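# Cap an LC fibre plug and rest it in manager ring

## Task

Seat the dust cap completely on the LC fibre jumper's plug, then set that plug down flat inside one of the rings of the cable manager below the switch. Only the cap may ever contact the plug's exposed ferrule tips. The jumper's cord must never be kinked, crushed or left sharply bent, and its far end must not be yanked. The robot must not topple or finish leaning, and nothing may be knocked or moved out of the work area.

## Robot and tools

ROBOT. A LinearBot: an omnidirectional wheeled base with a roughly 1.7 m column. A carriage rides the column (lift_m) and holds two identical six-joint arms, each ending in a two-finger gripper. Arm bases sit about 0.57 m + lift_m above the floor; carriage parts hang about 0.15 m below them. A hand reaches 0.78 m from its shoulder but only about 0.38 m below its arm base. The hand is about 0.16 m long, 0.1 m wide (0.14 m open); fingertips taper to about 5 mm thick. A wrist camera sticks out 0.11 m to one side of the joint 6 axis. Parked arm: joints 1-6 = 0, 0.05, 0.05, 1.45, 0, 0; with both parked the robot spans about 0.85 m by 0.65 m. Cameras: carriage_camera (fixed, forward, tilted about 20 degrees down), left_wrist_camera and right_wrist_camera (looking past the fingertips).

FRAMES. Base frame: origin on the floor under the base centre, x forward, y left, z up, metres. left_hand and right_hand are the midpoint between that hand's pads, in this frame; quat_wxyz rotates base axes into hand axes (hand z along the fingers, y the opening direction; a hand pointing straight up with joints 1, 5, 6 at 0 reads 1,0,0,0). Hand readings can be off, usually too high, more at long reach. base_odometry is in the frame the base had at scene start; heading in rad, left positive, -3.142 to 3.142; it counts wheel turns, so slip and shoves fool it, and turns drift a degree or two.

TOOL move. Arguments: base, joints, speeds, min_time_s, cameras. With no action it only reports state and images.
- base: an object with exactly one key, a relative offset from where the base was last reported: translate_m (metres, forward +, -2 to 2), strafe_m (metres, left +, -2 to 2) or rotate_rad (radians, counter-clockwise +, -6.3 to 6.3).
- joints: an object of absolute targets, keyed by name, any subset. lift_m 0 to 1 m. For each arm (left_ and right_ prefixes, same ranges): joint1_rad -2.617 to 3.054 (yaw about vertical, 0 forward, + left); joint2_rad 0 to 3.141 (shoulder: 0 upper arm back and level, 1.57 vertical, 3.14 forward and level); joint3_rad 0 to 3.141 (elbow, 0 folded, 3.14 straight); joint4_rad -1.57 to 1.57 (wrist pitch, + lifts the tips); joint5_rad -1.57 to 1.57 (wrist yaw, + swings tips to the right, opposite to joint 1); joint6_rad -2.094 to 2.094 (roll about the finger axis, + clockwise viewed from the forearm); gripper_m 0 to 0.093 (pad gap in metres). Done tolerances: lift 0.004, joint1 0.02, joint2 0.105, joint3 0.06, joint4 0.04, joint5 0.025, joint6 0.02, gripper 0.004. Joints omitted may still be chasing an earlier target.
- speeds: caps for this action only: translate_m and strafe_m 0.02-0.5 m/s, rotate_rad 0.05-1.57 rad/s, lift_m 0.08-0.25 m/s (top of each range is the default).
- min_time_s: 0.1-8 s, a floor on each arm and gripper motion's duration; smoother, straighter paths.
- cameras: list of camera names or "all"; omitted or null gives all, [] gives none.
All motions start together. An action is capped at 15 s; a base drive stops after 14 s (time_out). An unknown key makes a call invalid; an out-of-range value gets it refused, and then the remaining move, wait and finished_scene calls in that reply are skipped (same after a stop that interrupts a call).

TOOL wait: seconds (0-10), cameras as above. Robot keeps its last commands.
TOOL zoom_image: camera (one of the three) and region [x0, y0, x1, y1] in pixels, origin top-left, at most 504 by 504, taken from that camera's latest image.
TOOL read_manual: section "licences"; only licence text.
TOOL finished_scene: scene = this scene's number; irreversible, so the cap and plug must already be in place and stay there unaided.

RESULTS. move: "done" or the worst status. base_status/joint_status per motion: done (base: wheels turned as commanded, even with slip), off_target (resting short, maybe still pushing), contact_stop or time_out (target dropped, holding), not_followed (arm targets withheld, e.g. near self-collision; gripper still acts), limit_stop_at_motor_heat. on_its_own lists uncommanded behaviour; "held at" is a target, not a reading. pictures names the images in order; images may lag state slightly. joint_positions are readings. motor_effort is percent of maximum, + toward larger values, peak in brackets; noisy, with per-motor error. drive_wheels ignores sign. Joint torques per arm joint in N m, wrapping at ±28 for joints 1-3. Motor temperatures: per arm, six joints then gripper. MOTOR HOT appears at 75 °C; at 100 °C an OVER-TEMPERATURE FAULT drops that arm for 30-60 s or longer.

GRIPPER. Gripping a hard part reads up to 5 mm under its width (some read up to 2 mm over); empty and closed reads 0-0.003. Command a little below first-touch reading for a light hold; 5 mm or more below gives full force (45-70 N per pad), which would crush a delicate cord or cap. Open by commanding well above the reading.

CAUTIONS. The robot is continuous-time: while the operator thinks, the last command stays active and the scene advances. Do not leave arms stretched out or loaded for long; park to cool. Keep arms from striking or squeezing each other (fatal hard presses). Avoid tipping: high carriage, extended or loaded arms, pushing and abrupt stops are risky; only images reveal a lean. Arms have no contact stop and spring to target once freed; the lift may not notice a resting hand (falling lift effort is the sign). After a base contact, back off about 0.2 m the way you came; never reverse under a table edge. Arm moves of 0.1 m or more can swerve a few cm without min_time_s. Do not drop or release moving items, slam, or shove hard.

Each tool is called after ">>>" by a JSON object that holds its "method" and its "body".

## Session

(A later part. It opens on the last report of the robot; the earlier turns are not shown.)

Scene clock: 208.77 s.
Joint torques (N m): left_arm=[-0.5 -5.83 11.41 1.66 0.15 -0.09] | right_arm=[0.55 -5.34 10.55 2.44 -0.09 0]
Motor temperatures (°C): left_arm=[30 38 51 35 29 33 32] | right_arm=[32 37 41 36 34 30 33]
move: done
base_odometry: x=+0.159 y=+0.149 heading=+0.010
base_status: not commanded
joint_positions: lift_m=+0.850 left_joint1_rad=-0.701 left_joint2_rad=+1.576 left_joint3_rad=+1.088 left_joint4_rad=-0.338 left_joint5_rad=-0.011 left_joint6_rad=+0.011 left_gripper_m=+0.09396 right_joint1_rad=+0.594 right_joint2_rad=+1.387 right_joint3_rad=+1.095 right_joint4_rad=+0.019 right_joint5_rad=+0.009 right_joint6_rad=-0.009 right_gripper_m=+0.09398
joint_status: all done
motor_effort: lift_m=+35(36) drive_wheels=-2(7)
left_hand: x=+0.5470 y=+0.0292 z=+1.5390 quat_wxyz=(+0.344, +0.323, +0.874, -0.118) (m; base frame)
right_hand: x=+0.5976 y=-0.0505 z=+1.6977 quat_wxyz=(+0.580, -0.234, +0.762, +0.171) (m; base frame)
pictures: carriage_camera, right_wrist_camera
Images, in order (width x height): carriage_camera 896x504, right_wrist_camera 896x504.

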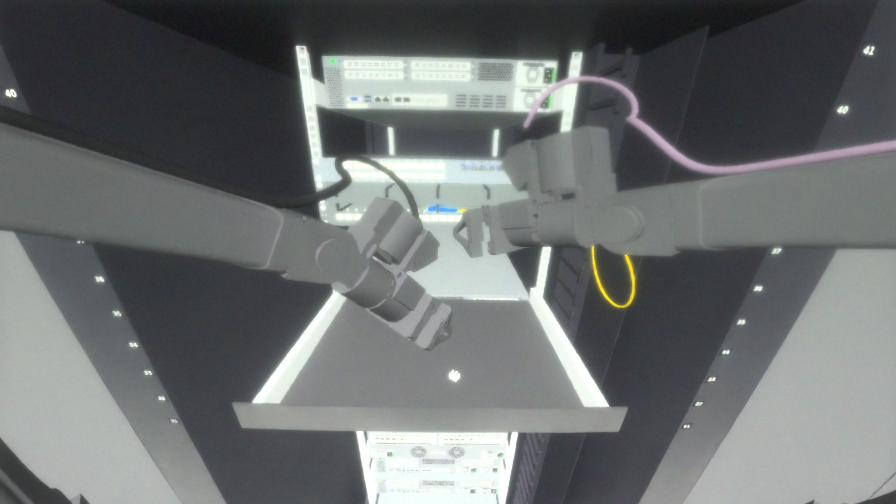

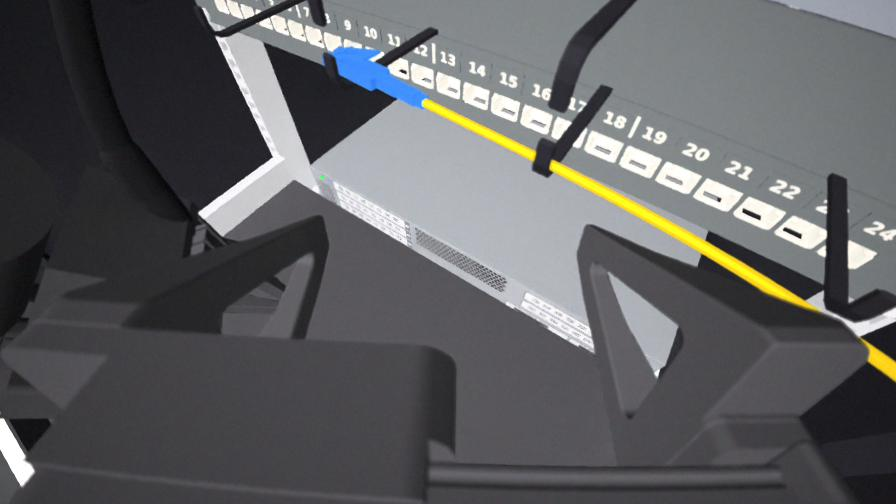

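>>> {"method": "zoom_image", "body": {"camera": "right_wrist_camera", "region": [300, 20, 480, 120]}}

>>> {"method": "zoom_image", "body": {"camera": "right_wrist_camera", "region": [520, 0, 900, 320]}}

Scaled by 2.800 from the camera's 896x504 image, which has a finer 1280x720 frame.

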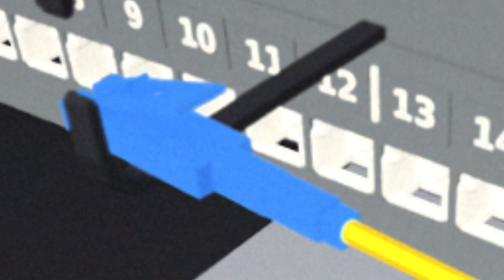

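Invalid region (520, 0, 900, 320): it reaches outside that camera's 896x504 image.

>>> {"method": "move", "body": {"joints": {"left_joint1_rad": -0.675, "left_joint2_rad": 1.865, "left_joint3_rad": 1.353, "left_joint4_rad": -0.365, "left_joint5_rad": 0, "left_joint6_rad": 0, "left_gripper_m": 0.05}, "min_time_s": 2, "cameras": ["left_wrist_camera", "carriage_camera"]}}

>>> {"method": "zoom_image", "body": {"camera": "left_wrist_camera", "region": [350, 150, 650, 350]}}

>>> {"method": "zoom_image", "body": {"camera": "carriage_camera", "region": [400, 300, 520, 400]}}

Scene clock: 241.23 s.
Joint torques (N m): left_arm=[0.06 -8.66 7.87 1.6 0.06 0.01] | right_arm=[0.55 -5.33 10.51 2.47 -0.09 -0.01]
Motor temperatures (°C): left_arm=[29 39 53 36 29 33 32] | right_arm=[31 37 47 37 32 30 33]
move: not_followed
base_odometry: x=+0.159 y=+0.149 heading=+0.010
base_status: not commanded
joint_positions: lift_m=+0.850 left_joint1_rad=-0.687 left_joint2_rad=+1.816 left_joint3_rad=+1.287 left_joint4_rad=-0.353 left_joint5_rad=-0.011 left_joint6_rad=+0.011 left_gripper_m=+0.05013 right_joint1_rad=+0.594 right_joint2_rad=+1.387 right_joint3_rad=+1.096 right_joint4_rad=+0.016 right_joint5_rad=+0.009 right_joint6_rad=-0.009 right_gripper_m=+0.09398
joint_status: left_joint1_rad not_followed (moved +0.014 of +0.026); left_joint2_rad not_followed (moved +0.240 of +0.289); left_joint3_rad not_followed (moved +0.198 of +0.265); left_joint4_rad not_followed (moved -0.015 of -0.027); left_joint5_rad not_followed (moved +0.000 of +0.011); left_joint6_rad not_followed (moved +0.000 of -0.011); the others done
motor_effort: lift_m=+35(35) drive_wheels=-1(6)
left_hand: x=+0.5892 y=+0.0027 z=+1.5120 quat_wxyz=(+0.320, +0.320, +0.885, -0.107) (m; base frame)
right_hand: x=+0.5976 y=-0.0506 z=+1.6976 quat_wxyz=(+0.579, -0.234, +0.762, +0.171) (m; base frame)
pictures: carriage_camera, left_wrist_camera
joint command not followed: on one or more control steps a check withheld the commanded joint targets of the left arm, and it was not sent them on those steps. On the call's last step the targets were still withheld.
cause: the commanded joint targets, or the way to them, would bring a part of the robot too close to another arm (this arm's wrist (the part past joint 4) and the right arm's fingers, at the place that arm is still heading or pushing toward).
Images, in order (width x height): carriage_camera 896x504, left_wrist_camera 896x504.

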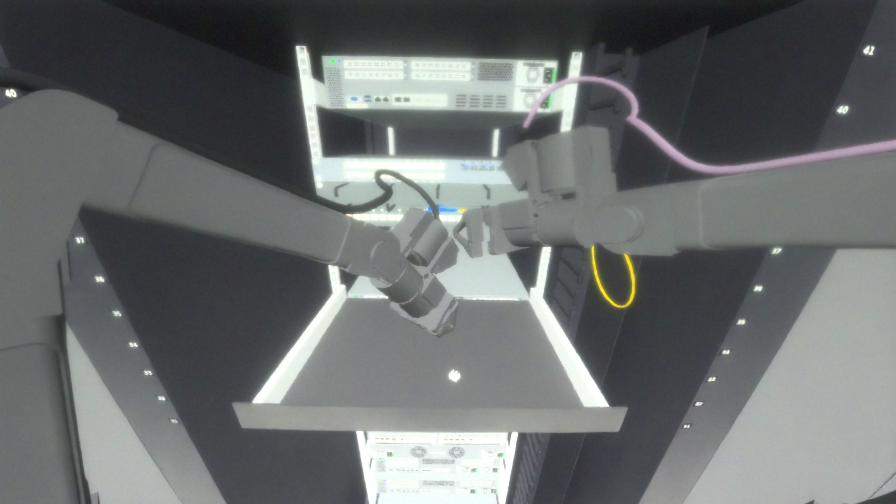

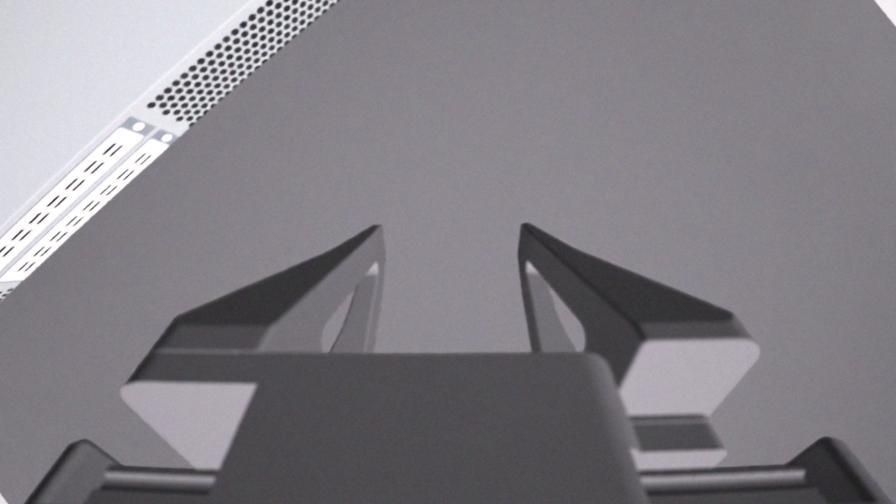

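Scaled by 1.680 from the camera's 896x504 image, which has a finer 1280x720 frame.

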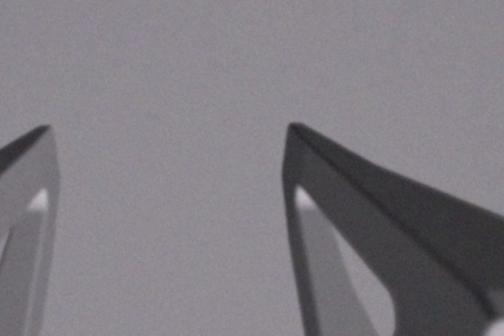

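Scaled by 4.200 from the camera's 896x504 image, which has a finer 1280x720 frame.

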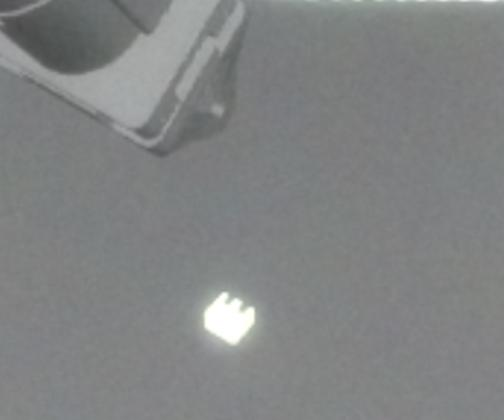

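>>> {"method": "zoom_image", "body": {"camera": "carriage_camera", "region": [370, 200, 490, 390]}}

>>> {"method": "move", "body": {"joints": {"right_joint1_rad": 0.6, "right_joint2_rad": 0.9, "right_joint3_rad": 0.7, "right_joint4_rad": 0.3, "right_joint5_rad": 0, "right_joint6_rad": 0}, "min_time_s": 2, "cameras": ["right_wrist_camera"]}}

Scaled by 2.653 from the camera's 896x504 image, which has a finer 1280x720 frame.

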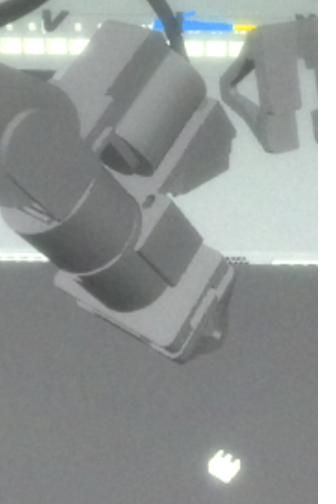

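Scene clock: 273.73 s.
Joint torques (N m): left_arm=[0.66 -7.87 11.21 1.52 0.14 -0.08] | right_arm=[0.54 -3.06 6.58 2.58 -0.1 -0.01]
Motor temperatures (°C): left_arm=[29 43 53 36 29 33 32] | right_arm=[31 37 49 39 32 30 33]
move: done
base_odometry: x=+0.159 y=+0.149 heading=+0.010
base_status: not commanded
joint_positions: lift_m=+0.850 left_joint1_rad=-0.682 left_joint2_rad=+1.852 left_joint3_rad=+1.314 left_joint4_rad=-0.358 left_joint5_rad=-0.010 left_joint6_rad=+0.010 left_gripper_m=+0.05013 right_joint1_rad=+0.594 right_joint2_rad=+0.909 right_joint3_rad=+0.716 right_joint4_rad=+0.299 right_joint5_rad=+0.009 right_joint6_rad=-0.009 right_gripper_m=+0.09398
joint_status: all done
motor_effort: lift_m=+35(36) drive_wheels=-2(6)
left_hand: x=+0.5953 y=+0.0007 z=+1.5053 quat_wxyz=(+0.314, +0.318, +0.888, -0.105) (m; base frame)
right_hand: x=+0.5096 y=-0.1099 z=+1.7638 quat_wxyz=(+0.713, -0.195, +0.639, +0.212) (m; base frame)
pictures: right_wrist_camera
held back during your reply time (left arm), on 90 control steps: a part of the arm was too close to another arm, or the arm's last command would have brought one too close.
led back after a hold (left arm): the arm was led back toward your command in small steps, so it may still be short of it.
joint command not followed: on one or more control steps a check withheld the commanded joint targets of the left arm, and it was not sent them on those steps.
cause: the commanded joint targets, or the way to them, would bring a part of the robot too close to another arm (this arm's wrist (the part past joint 4) and the right arm's fingers, at the place that arm is still heading or pushing toward).
Images, in order (width x height): right_wrist_camera 896x504.

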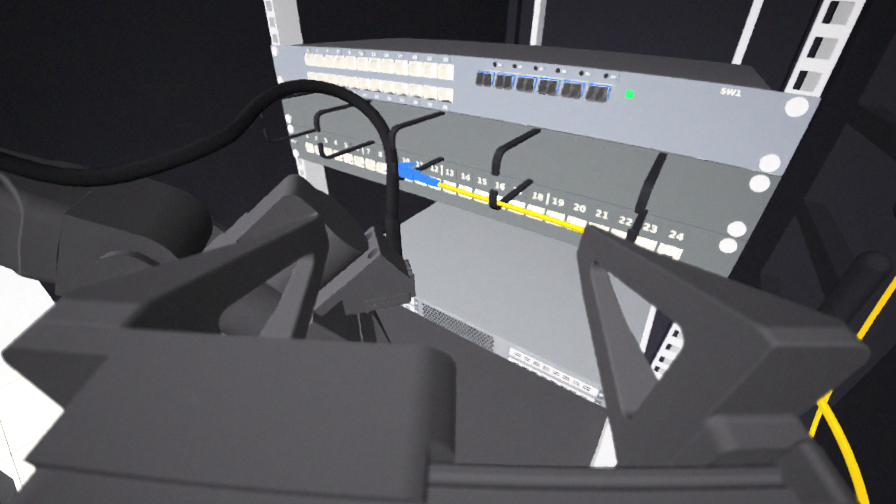

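>>> {"method": "move", "body": {"joints": {"left_joint1_rad": -0.80, "left_joint2_rad": 1.40, "left_joint3_rad": 1.03, "left_joint4_rad": -0.5}, "min_time_s": 2}}

Scene clock: 321.60 s.
Joint torques (N m): left_arm=[-0.58 -7.66 6.61 1.54 0.15 -0.09] | right_arm=[0.57 -3.06 6.67 2.57 -0.09 -0.01]
Motor temperatures (°C): left_arm=[29 42 58 37 29 33 32] | right_arm=[31 36 45 45 32 30 33]
move: done
base_odometry: x=+0.159 y=+0.149 heading=+0.010
base_status: not commanded
joint_positions: lift_m=+0.850 left_joint1_rad=-0.792 left_joint2_rad=+1.427 left_joint3_rad=+1.047 left_joint4_rad=-0.492 left_joint5_rad=-0.010 left_joint6_rad=+0.010 left_gripper_m=+0.05013 right_joint1_rad=+0.594 right_joint2_rad=+0.909 right_joint3_rad=+0.716 right_joint4_rad=+0.301 right_joint5_rad=+0.009 right_joint6_rad=-0.009 right_gripper_m=+0.09398
joint_status: all done
motor_effort: lift_m=+35(36) drive_wheels=+4(7)
left_hand: x=+0.4906 y=+0.0304 z=+1.5554 quat_wxyz=(+0.318, +0.365, +0.866, -0.126) (m; base frame)
right_hand: x=+0.5096 y=-0.1100 z=+1.7640 quat_wxyz=(+0.713, -0.195, +0.639, +0.212) (m; base frame)
pictures: carriage_camera, left_wrist_camera, right_wrist_camera
Images, in order (width x height): carriage_camera 896x504, left_wrist_camera 896x504, right_wrist_camera 896x504.

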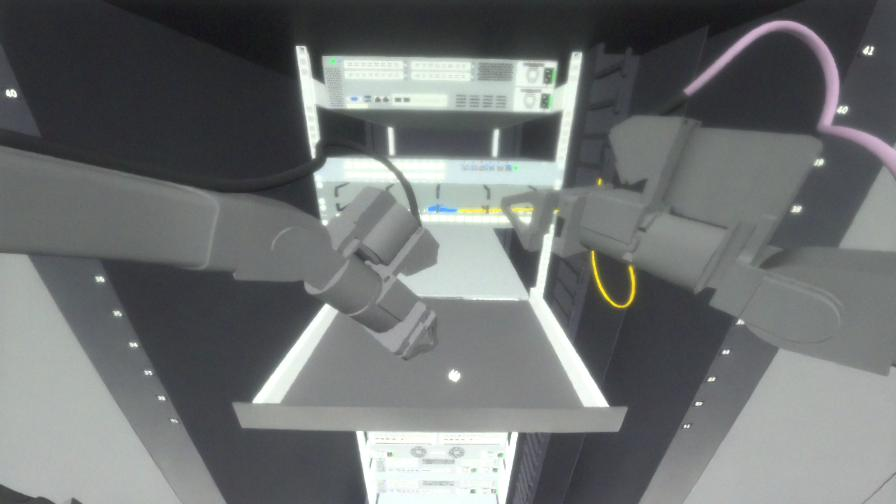

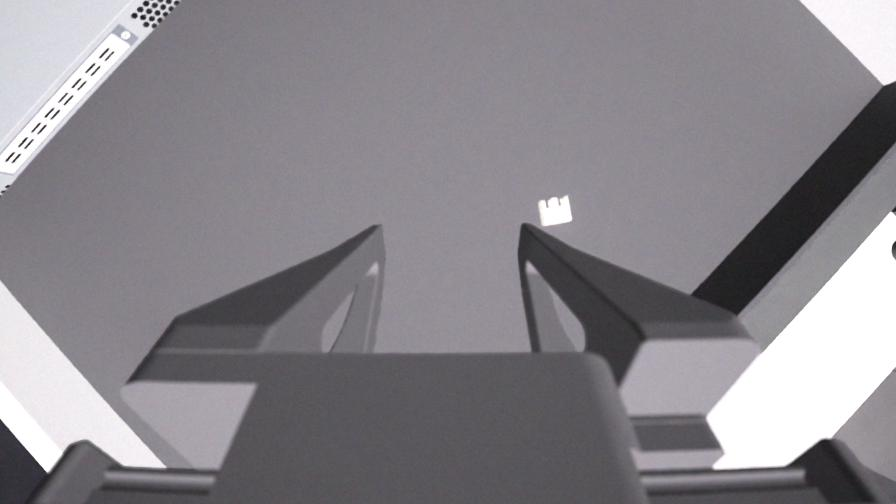

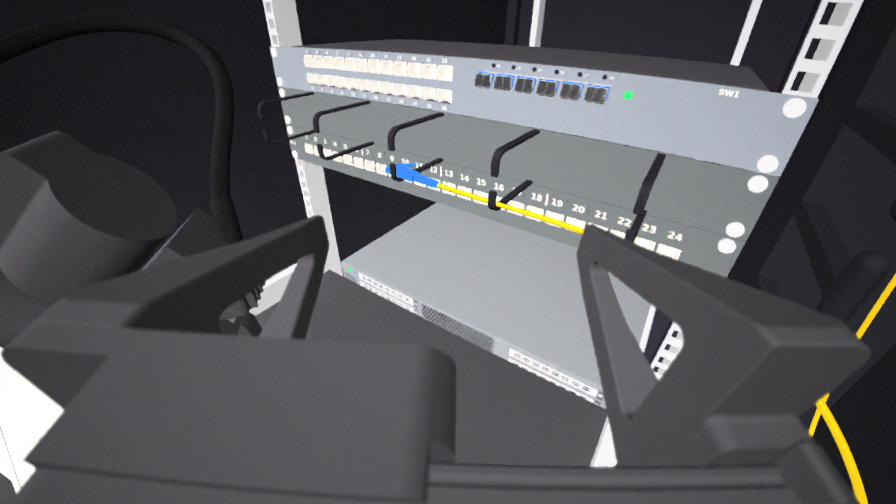

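>>> {"method": "move", "body": {"joints": {"left_joint1_rad": -0.997, "left_joint2_rad": 1.541, "left_joint3_rad": 1.165, "left_joint4_rad": -0.534, "left_joint5_rad": -0.191, "left_joint6_rad": -0.247}, "min_time_s": 2, "cameras": ["left_wrist_camera", "carriage_camera"]}}

>>> {"method": "zoom_image", "body": {"camera": "left_wrist_camera", "region": [368, 150, 548, 300]}}

Scene clock: 363.17 s.
Joint torques (N m): left_arm=[-0.58 -5.19 11.38 1.44 -0.16 -0.09] | right_arm=[0.55 -3.06 6.65 2.56 -0.09 -0.02]
Motor temperatures (°C): left_arm=[29 44 51 38 29 33 32] | right_arm=[31 36 44 47 32 30 33]
move: done
base_odometry: x=+0.159 y=+0.149 heading=+0.010
base_status: not commanded
joint_positions: lift_m=+0.850 left_joint1_rad=-0.989 left_joint2_rad=+1.528 left_joint3_rad=+1.126 left_joint4_rad=-0.525 left_joint5_rad=-0.177 left_joint6_rad=-0.235 left_gripper_m=+0.05013 right_joint1_rad=+0.594 right_joint2_rad=+0.909 right_joint3_rad=+0.716 right_joint4_rad=+0.302 right_joint5_rad=+0.009 right_joint6_rad=-0.009 right_gripper_m=+0.09398
joint_status: all done
motor_effort: lift_m=+35(36) drive_wheels=+4(8)
left_hand: x=+0.4623 y=-0.0136 z=+1.5462 quat_wxyz=(+0.306, +0.322, +0.889, -0.112) (m; base frame)
right_hand: x=+0.5096 y=-0.1100 z=+1.7641 quat_wxyz=(+0.714, -0.195, +0.639, +0.212) (m; base frame)
pictures: carriage_camera, left_wrist_camera
Images, in order (width x height): carriage_camera 896x504, left_wrist_camera 896x504.

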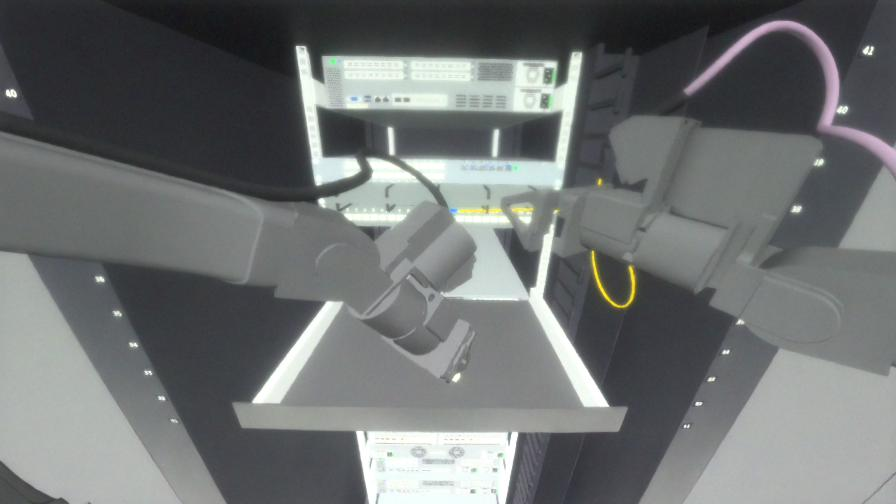

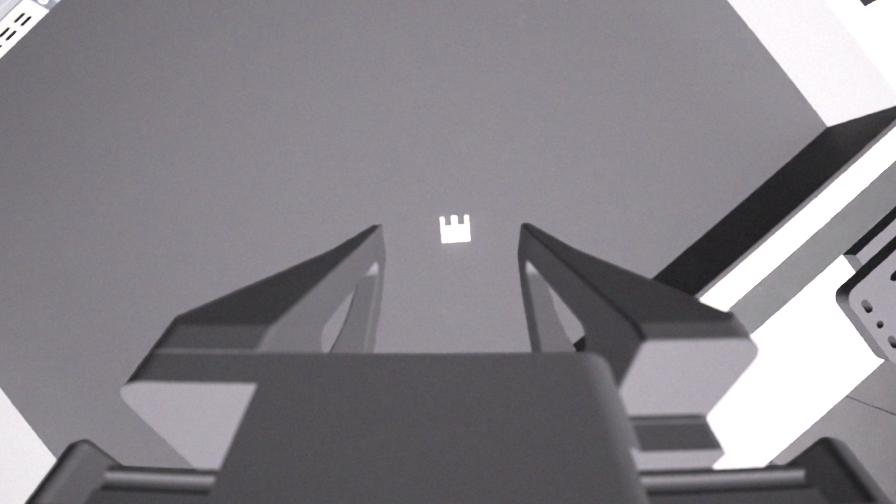

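Scaled by 2.800 from the camera's 896x504 image, which has a finer 1280x720 frame.

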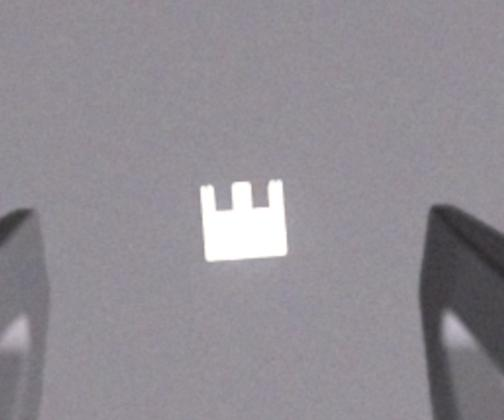

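>>> {"method": "move", "body": {"joints": {"lift_m": 0.82}, "speeds": {"lift_m": 0.08}, "cameras": ["left_wrist_camera", "carriage_camera"]}}

>>> {"method": "zoom_image", "body": {"camera": "left_wrist_camera", "region": [368, 150, 548, 300]}}

>>> {"method": "zoom_image", "body": {"camera": "carriage_camera", "region": [400, 300, 520, 420]}}

Scene clock: 371.03 s.
Joint torques (N m): left_arm=[-0.57 -5.6 10.73 1.51 -0.14 -0.09] | right_arm=[0.57 -2.85 7.05 2.52 -0.1 -0.01]
Motor temperatures (°C): left_arm=[29 43 51 38 29 33 32] | right_arm=[31 36 44 48 32 30 33]
move: done
base_odometry: x=+0.159 y=+0.149 heading=+0.010
base_status: not commanded
joint_positions: lift_m=+0.820 left_joint1_rad=-0.989 left_joint2_rad=+1.533 left_joint3_rad=+1.133 left_joint4_rad=-0.532 left_joint5_rad=-0.180 left_joint6_rad=-0.236 left_gripper_m=+0.05013 right_joint1_rad=+0.594 right_joint2_rad=+0.907 right_joint3_rad=+0.711 right_joint4_rad=+0.306 right_joint5_rad=+0.009 right_joint6_rad=-0.009 right_gripper_m=+0.09398
joint_status: all done
motor_effort: lift_m=+35(35) drive_wheels=+2(6)
left_hand: x=+0.4629 y=-0.0137 z=+1.5163 quat_wxyz=(+0.305, +0.321, +0.890, -0.110) (m; base frame)
right_hand: x=+0.5093 y=-0.1101 z=+1.7335 quat_wxyz=(+0.714, -0.195, +0.638, +0.212) (m; base frame)
pictures: carriage_camera, left_wrist_camera
Images, in order (width x height): carriage_camera 896x504, left_wrist_camera 896x504.

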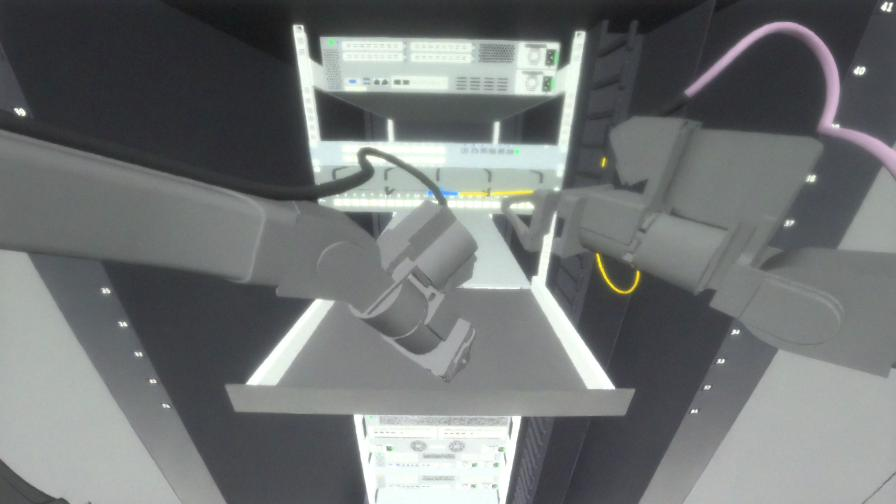

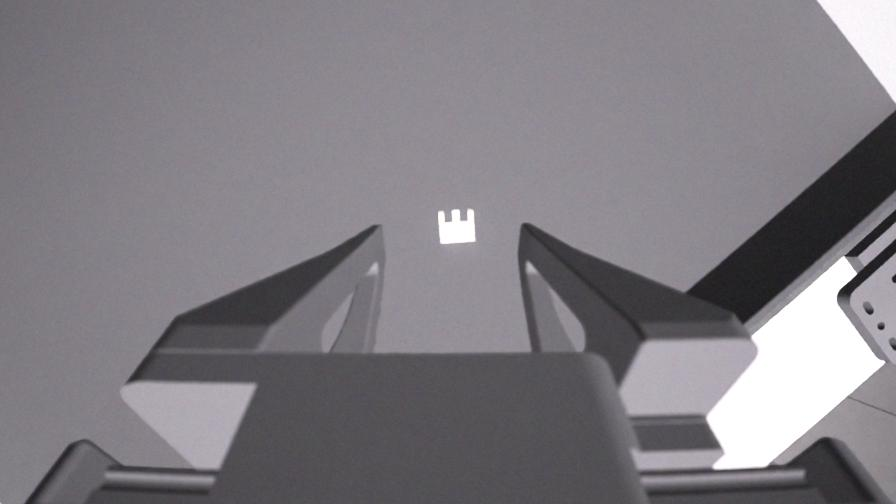

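Scaled by 2.800 from the camera's 896x504 image, which has a finer 1280x720 frame.

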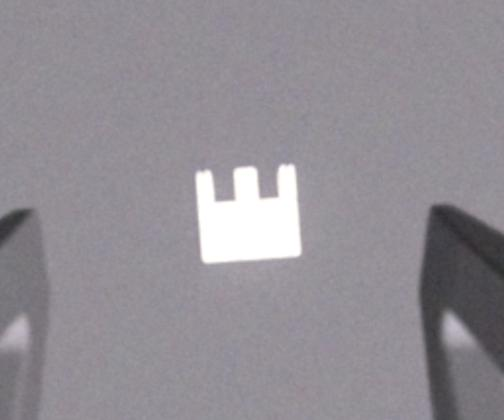

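Scaled by 4.200 from the camera's 896x504 image, which has a finer 1280x720 frame.

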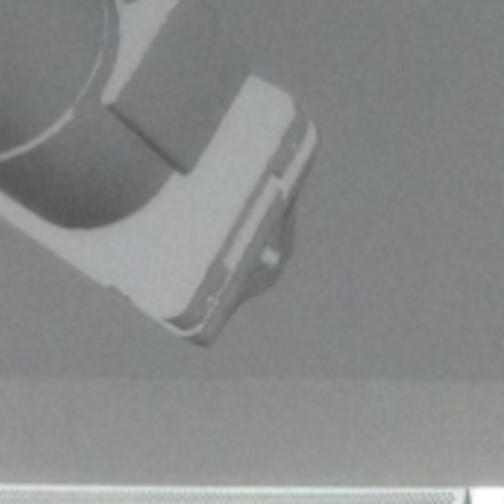

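>>> {"method": "move", "body": {"joints": {"lift_m": 0.802}, "speeds": {"lift_m": 0.08}, "cameras": ["left_wrist_camera"]}}

>>> {"method": "zoom_image", "body": {"camera": "left_wrist_camera", "region": [368, 150, 548, 300]}}

Scene clock: 376.60 s.
Joint torques (N m): left_arm=[-0.58 -5.57 10.13 1.4 -0.05 -0.06] | right_arm=[0.54 -2.71 7.19 2.51 -0.09 -0.02]
Motor temperatures (°C): left_arm=[29 43 52 38 29 33 32] | right_arm=[31 36 44 47 32 30 33]
move: done
base_odometry: x=+0.159 y=+0.149 heading=+0.010
base_status: not commanded
joint_positions: lift_m=+0.802 left_joint1_rad=-0.989 left_joint2_rad=+1.533 left_joint3_rad=+1.141 left_joint4_rad=-0.521 left_joint5_rad=-0.190 left_joint6_rad=-0.240 left_gripper_m=+0.05011 right_joint1_rad=+0.594 right_joint2_rad=+0.906 right_joint3_rad=+0.710 right_joint4_rad=+0.306 right_joint5_rad=+0.009 right_joint6_rad=-0.009 right_gripper_m=+0.09398
joint_status: all done
motor_effort: lift_m=+33(35) drive_wheels=+5(6)
left_hand: x=+0.4665 y=-0.0159 z=+1.5034 quat_wxyz=(+0.315, +0.316, +0.888, -0.112) (m; base frame)
right_hand: x=+0.5091 y=-0.1103 z=+1.7155 quat_wxyz=(+0.714, -0.195, +0.638, +0.212) (m; base frame)
pictures: left_wrist_camera
Images, in order (width x height): left_wrist_camera 896x504.

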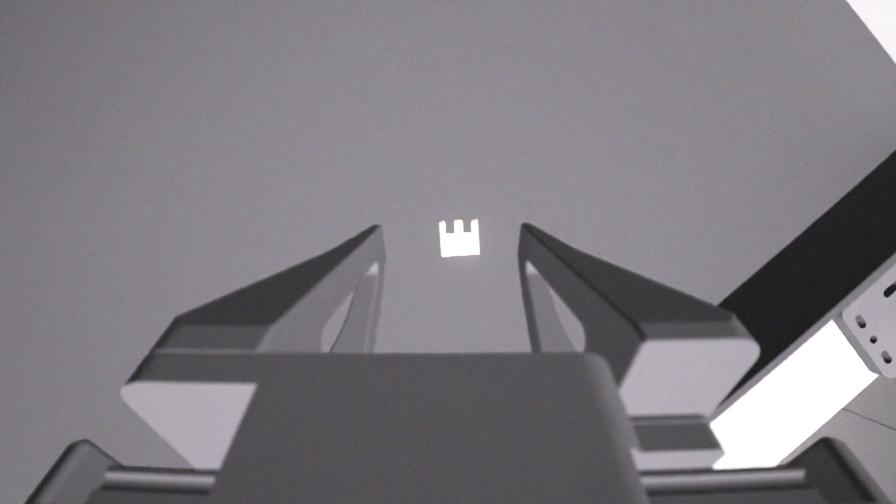

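Scaled by 2.800 from the camera's 896x504 image, which has a finer 1280x720 frame.

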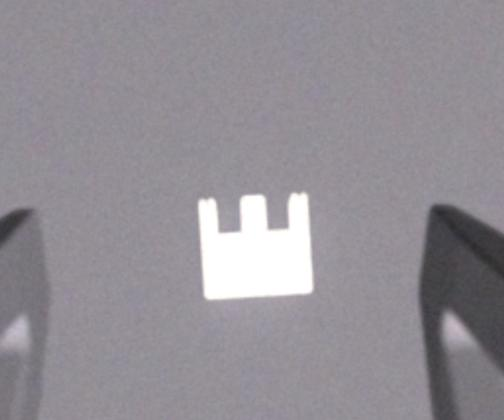

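>>> {"method": "move", "body": {"joints": {"lift_m": 0.808}, "speeds": {"lift_m": 0.08}, "cameras": []}}

>>> {"method": "move", "body": {"joints": {"left_joint1_rad": -0.997, "left_joint2_rad": 1.565, "left_joint3_rad": 1.191, "left_joint4_rad": -0.534, "left_joint5_rad": -0.191, "left_joint6_rad": -0.247}, "min_time_s": 1, "cameras": ["left_wrist_camera"]}}

>>> {"method": "zoom_image", "body": {"camera": "left_wrist_camera", "region": [368, 150, 548, 300]}}

Scene clock: 393.27 s.
Joint torques (N m): left_arm=[-0.59 -5.74 10.1 1.49 -0.04 -0.06] | right_arm=[0.58 -2.77 7.24 2.47 -0.09 -0.01]
Motor temperatures (°C): left_arm=[29 41 55 38 29 33 32] | right_arm=[31 36 44 47 32 30 33]
move: done
base_odometry: x=+0.159 y=+0.149 heading=+0.010
base_status: not commanded
joint_positions: lift_m=+0.808 left_joint1_rad=-0.989 left_joint2_rad=+1.534 left_joint3_rad=+1.141 left_joint4_rad=-0.529 left_joint5_rad=-0.190 left_joint6_rad=-0.240 left_gripper_m=+0.05011 right_joint1_rad=+0.594 right_joint2_rad=+0.906 right_joint3_rad=+0.709 right_joint4_rad=+0.310 right_joint5_rad=+0.009 right_joint6_rad=-0.009 right_gripper_m=+0.09398
joint_status: all done
motor_effort: lift_m=+35(42) drive_wheels=-4(6)
left_hand: x=+0.4657 y=-0.0146 z=+1.5077 quat_wxyz=(+0.311, +0.317, +0.889, -0.109) (m; base frame)
right_hand: x=+0.5091 y=-0.1103 z=+1.7218 quat_wxyz=(+0.715, -0.195, +0.637, +0.212) (m; base frame)
pictures: none
No camera images: "cameras" was empty.

Scene clock: 394.57 s.
Joint torques (N m): left_arm=[-0.59 -5.41 11.34 1.47 -0.04 -0.06] | right_arm=[0.54 -2.76 7.27 2.46 -0.1 -0.01]
Motor temperatures (°C): left_arm=[29 41 55 38 29 33 32] | right_arm=[31 36 44 47 32 30 33]
move: done
base_odometry: x=+0.159 y=+0.149 heading=+0.010
base_status: not commanded
joint_positions: lift_m=+0.808 left_joint1_rad=-0.989 left_joint2_rad=+1.552 left_joint3_rad=+1.152 left_joint4_rad=-0.529 left_joint5_rad=-0.190 left_joint6_rad=-0.240 left_gripper_m=+0.05011 right_joint1_rad=+0.594 right_joint2_rad=+0.906 right_joint3_rad=+0.709 right_joint4_rad=+0.310 right_joint5_rad=+0.009 right_joint6_rad=-0.009 right_gripper_m=+0.09398
joint_status: all done
motor_effort: lift_m=+35(35) drive_wheels=+7(8)
left_hand: x=+0.4674 y=-0.0172 z=+1.5050 quat_wxyz=(+0.309, +0.318, +0.890, -0.107) (m; base frame)
right_hand: x=+0.5091 y=-0.1103 z=+1.7218 quat_wxyz=(+0.715, -0.195, +0.637, +0.212) (m; base frame)
pictures: left_wrist_camera
Images, in order (width x height): left_wrist_camera 896x504.

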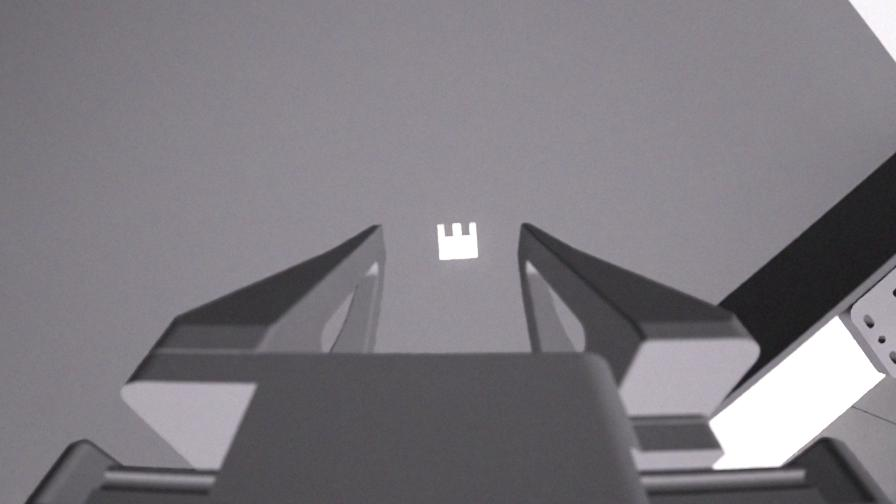

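Scaled by 2.800 from the camera's 896x504 image, which has a finer 1280x720 frame.

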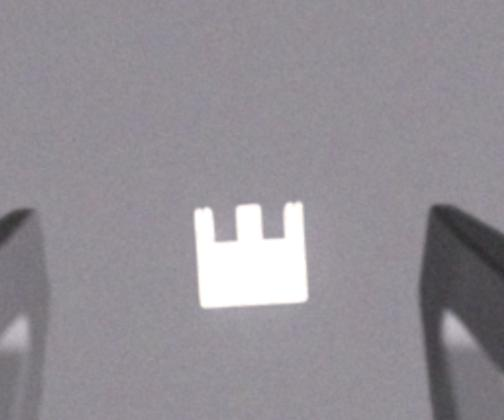

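>>> {"method": "move", "body": {"joints": {"left_joint2_rad": 1.585, "left_joint3_rad": 1.215}, "min_time_s": 1, "cameras": []}}

>>> {"method": "move", "body": {"joints": {"lift_m": 0.804}, "speeds": {"lift_m": 0.08}, "cameras": ["left_wrist_camera"]}}

>>> {"method": "zoom_image", "body": {"camera": "left_wrist_camera", "region": [368, 150, 548, 300]}}

Scene clock: 400.37 s.
Joint torques (N m): left_arm=[-0.58 -5.55 11.37 1.48 -0.05 -0.06] | right_arm=[0.54 -2.78 7.25 2.45 -0.09 -0.02]
Motor temperatures (°C): left_arm=[29 41 56 38 29 33 32] | right_arm=[31 36 45 46 32 30 33]
move: done
base_odometry: x=+0.159 y=+0.149 heading=+0.010
base_status: not commanded
joint_positions: lift_m=+0.808 left_joint1_rad=-0.989 left_joint2_rad=+1.571 left_joint3_rad=+1.176 left_joint4_rad=-0.530 left_joint5_rad=-0.190 left_joint6_rad=-0.240 left_gripper_m=+0.05011 right_joint1_rad=+0.594 right_joint2_rad=+0.906 right_joint3_rad=+0.709 right_joint4_rad=+0.310 right_joint5_rad=+0.009 right_joint6_rad=-0.009 right_gripper_m=+0.09398
joint_status: all done
motor_effort: lift_m=+35(35) drive_wheels=+4(7)
left_hand: x=+0.4707 y=-0.0223 z=+1.5066 quat_wxyz=(+0.310, +0.317, +0.890, -0.108) (m; base frame)
right_hand: x=+0.5091 y=-0.1103 z=+1.7218 quat_wxyz=(+0.715, -0.195, +0.637, +0.212) (m; base frame)
pictures: none
No camera images: "cameras" was empty.

Scene clock: 400.80 s.
Joint torques (N m): left_arm=[-0.58 -5.63 10.95 1.5 -0.04 -0.05] | right_arm=[0.55 -2.7 7.31 2.49 -0.09 -0.01]
Motor temperatures (°C): left_arm=[29 41 56 38 29 33 32] | right_arm=[31 36 45 46 32 30 33]
move: done
base_odometry: x=+0.159 y=+0.149 heading=+0.010
base_status: not commanded
joint_positions: lift_m=+0.804 left_joint1_rad=-0.989 left_joint2_rad=+1.573 left_joint3_rad=+1.181 left_joint4_rad=-0.531 left_joint5_rad=-0.190 left_joint6_rad=-0.240 left_gripper_m=+0.05011 right_joint1_rad=+0.594 right_joint2_rad=+0.906 right_joint3_rad=+0.708 right_joint4_rad=+0.308 right_joint5_rad=+0.009 right_joint6_rad=-0.009 right_gripper_m=+0.09398
joint_status: all done
motor_effort: lift_m=+34(35) drive_wheels=+5(6)
left_hand: x=+0.4713 y=-0.0231 z=+1.5040 quat_wxyz=(+0.311, +0.317, +0.889, -0.109) (m; base frame)
right_hand: x=+0.5090 y=-0.1104 z=+1.7173 quat_wxyz=(+0.714, -0.195, +0.638, +0.212) (m; base frame)
pictures: left_wrist_camera
Images, in order (width x height): left_wrist_camera 896x504.

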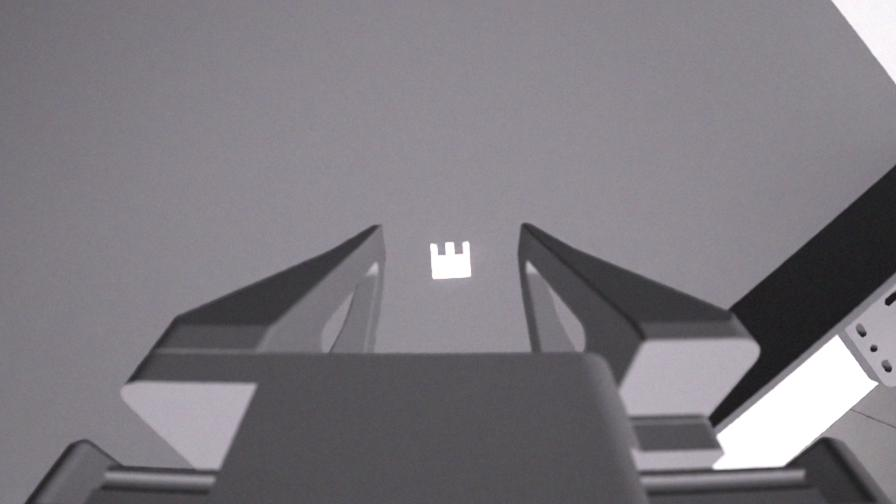

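Scaled by 2.800 from the camera's 896x504 image, which has a finer 1280x720 frame.

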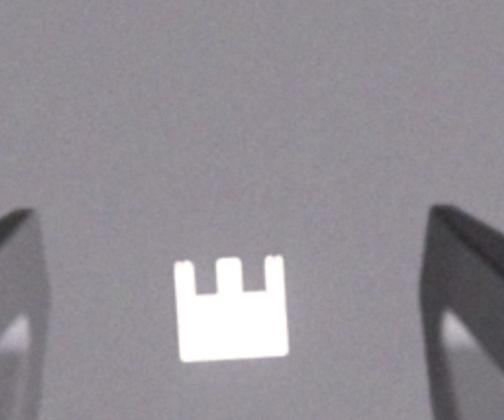

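>>> {"method": "move", "body": {"joints": {"left_gripper_m": 0.018}, "min_time_s": 1.5, "cameras": ["left_wrist_camera"]}}

>>> {"method": "zoom_image", "body": {"camera": "left_wrist_camera", "region": [368, 170, 548, 320]}}

>>> {"method": "move", "body": {"joints": {"left_gripper_m": 0.012}, "min_time_s": 1.5, "cameras": ["left_wrist_camera"]}}

>>> {"method": "zoom_image", "body": {"camera": "left_wrist_camera", "region": [368, 170, 548, 320]}}

Scene clock: 411.17 s.
Joint torques (N m): left_arm=[-0.61 -5.65 10.99 1.51 -0.05 -0.04] | right_arm=[0.54 -2.7 7.32 2.48 -0.09 -0.01]
Motor temperatures (°C): left_arm=[29 41 57 38 29 33 32] | right_arm=[31 36 46 46 32 30 33]
move: done
base_odometry: x=+0.159 y=+0.149 heading=+0.010
base_status: not commanded
joint_positions: lift_m=+0.804 left_joint1_rad=-0.989 left_joint2_rad=+1.573 left_joint3_rad=+1.181 left_joint4_rad=-0.531 left_joint5_rad=-0.190 left_joint6_rad=-0.240 left_gripper_m=+0.01813 right_joint1_rad=+0.594 right_joint2_rad=+0.906 right_joint3_rad=+0.708 right_joint4_rad=+0.308 right_joint5_rad=+0.009 right_joint6_rad=-0.009 right_gripper_m=+0.09398
joint_status: all done
motor_effort: lift_m=+34(34) drive_wheels=+4(7)
left_hand: x=+0.4713 y=-0.0231 z=+1.5040 quat_wxyz=(+0.311, +0.317, +0.889, -0.109) (m; base frame)
right_hand: x=+0.5090 y=-0.1104 z=+1.7173 quat_wxyz=(+0.714, -0.195, +0.638, +0.212) (m; base frame)
pictures: left_wrist_camera
Images, in order (width x height): left_wrist_camera 896x504.

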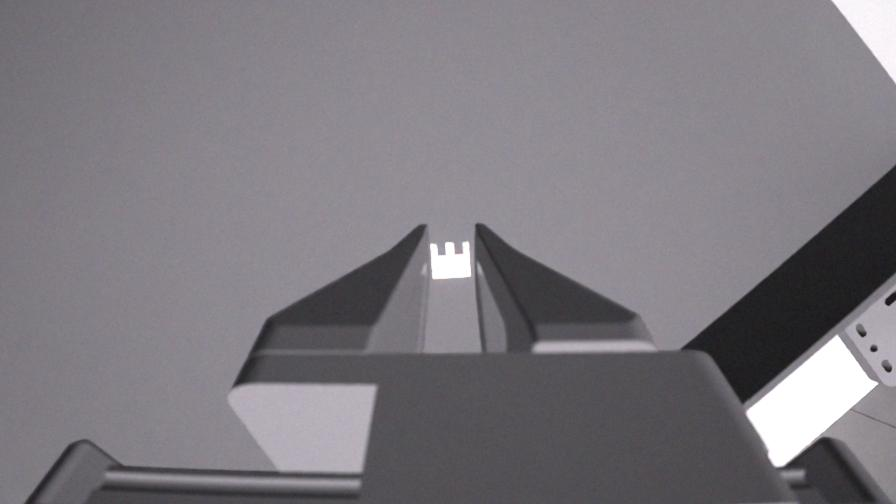

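Scaled by 2.800 from the camera's 896x504 image, which has a finer 1280x720 frame.

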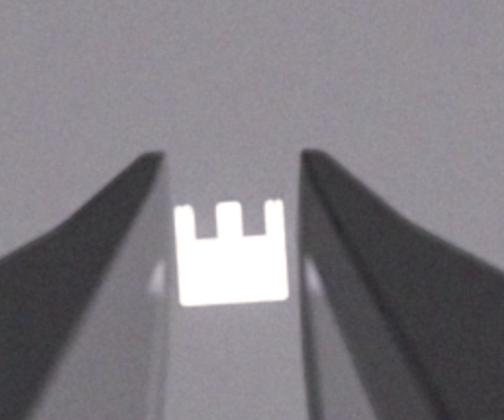

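Scene clock: 412.97 s.
Joint torques (N m): left_arm=[-0.61 -5.64 10.96 1.5 -0.05 -0.05] | right_arm=[0.57 -2.7 7.28 2.49 -0.1 -0.01]
Motor temperatures (°C): left_arm=[29 41 57 38 29 33 32] | right_arm=[31 36 46 46 32 30 33]
move: done
base_odometry: x=+0.159 y=+0.149 heading=+0.010
base_status: not commanded
joint_positions: lift_m=+0.804 left_joint1_rad=-0.989 left_joint2_rad=+1.573 left_joint3_rad=+1.181 left_joint4_rad=-0.531 left_joint5_rad=-0.190 left_joint6_rad=-0.240 left_gripper_m=+0.01229 right_joint1_rad=+0.594 right_joint2_rad=+0.906 right_joint3_rad=+0.708 right_joint4_rad=+0.308 right_joint5_rad=+0.009 right_joint6_rad=-0.009 right_gripper_m=+0.09398
joint_status: all done
motor_effort: lift_m=+34(34) drive_wheels=+2(7)
left_hand: x=+0.4713 y=-0.0231 z=+1.5040 quat_wxyz=(+0.311, +0.317, +0.889, -0.109) (m; base frame)
right_hand: x=+0.5090 y=-0.1104 z=+1.7173 quat_wxyz=(+0.714, -0.195, +0.638, +0.212) (m; base frame)
pictures: left_wrist_camera
Images, in order (width x height): left_wrist_camera 896x504.

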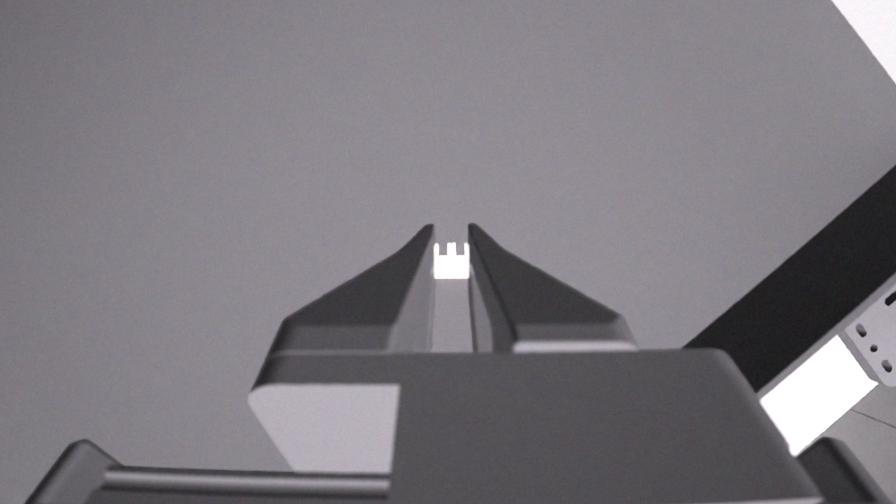

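Scaled by 2.800 from the camera's 896x504 image, which has a finer 1280x720 frame.

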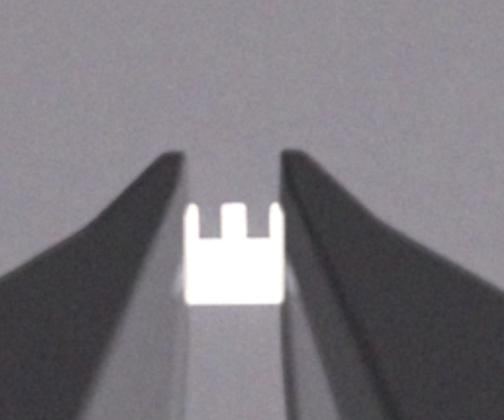

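>>> {"method": "move", "body": {"joints": {"left_gripper_m": 0.0095}, "min_time_s": 1.5, "cameras": ["left_wrist_camera"]}}

>>> {"method": "zoom_image", "body": {"camera": "left_wrist_camera", "region": [368, 170, 548, 320]}}

Scene clock: 419.97 s.
Joint torques (N m): left_arm=[-0.61 -5.67 10.96 1.49 -0.04 -0.05] | right_arm=[0.57 -2.69 7.31 2.48 -0.09 -0.01]
Motor temperatures (°C): left_arm=[29 41 57 38 29 33 32] | right_arm=[31 36 46 46 32 30 33]
move: done
base_odometry: x=+0.159 y=+0.149 heading=+0.010
base_status: not commanded
joint_positions: lift_m=+0.804 left_joint1_rad=-0.989 left_joint2_rad=+1.573 left_joint3_rad=+1.181 left_joint4_rad=-0.531 left_joint5_rad=-0.190 left_joint6_rad=-0.240 left_gripper_m=+0.01197 right_joint1_rad=+0.594 right_joint2_rad=+0.906 right_joint3_rad=+0.708 right_joint4_rad=+0.308 right_joint5_rad=+0.009 right_joint6_rad=-0.009 right_gripper_m=+0.09398
joint_status: all done
motor_effort: lift_m=+34(34) drive_wheels=+4(7)
left_hand: x=+0.4713 y=-0.0231 z=+1.5040 quat_wxyz=(+0.311, +0.317, +0.889, -0.109) (m; base frame)
right_hand: x=+0.5090 y=-0.1104 z=+1.7173 quat_wxyz=(+0.714, -0.195, +0.638, +0.212) (m; base frame)
pictures: left_wrist_camera
Images, in order (width x height): left_wrist_camera 896x504.

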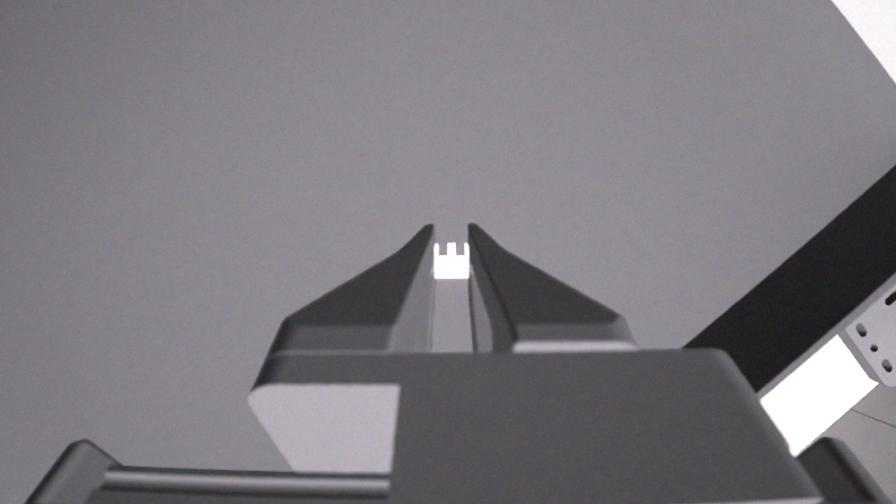

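Scaled by 2.800 from the camera's 896x504 image, which has a finer 1280x720 frame.

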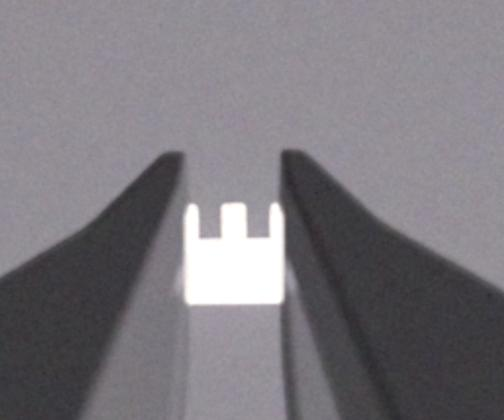

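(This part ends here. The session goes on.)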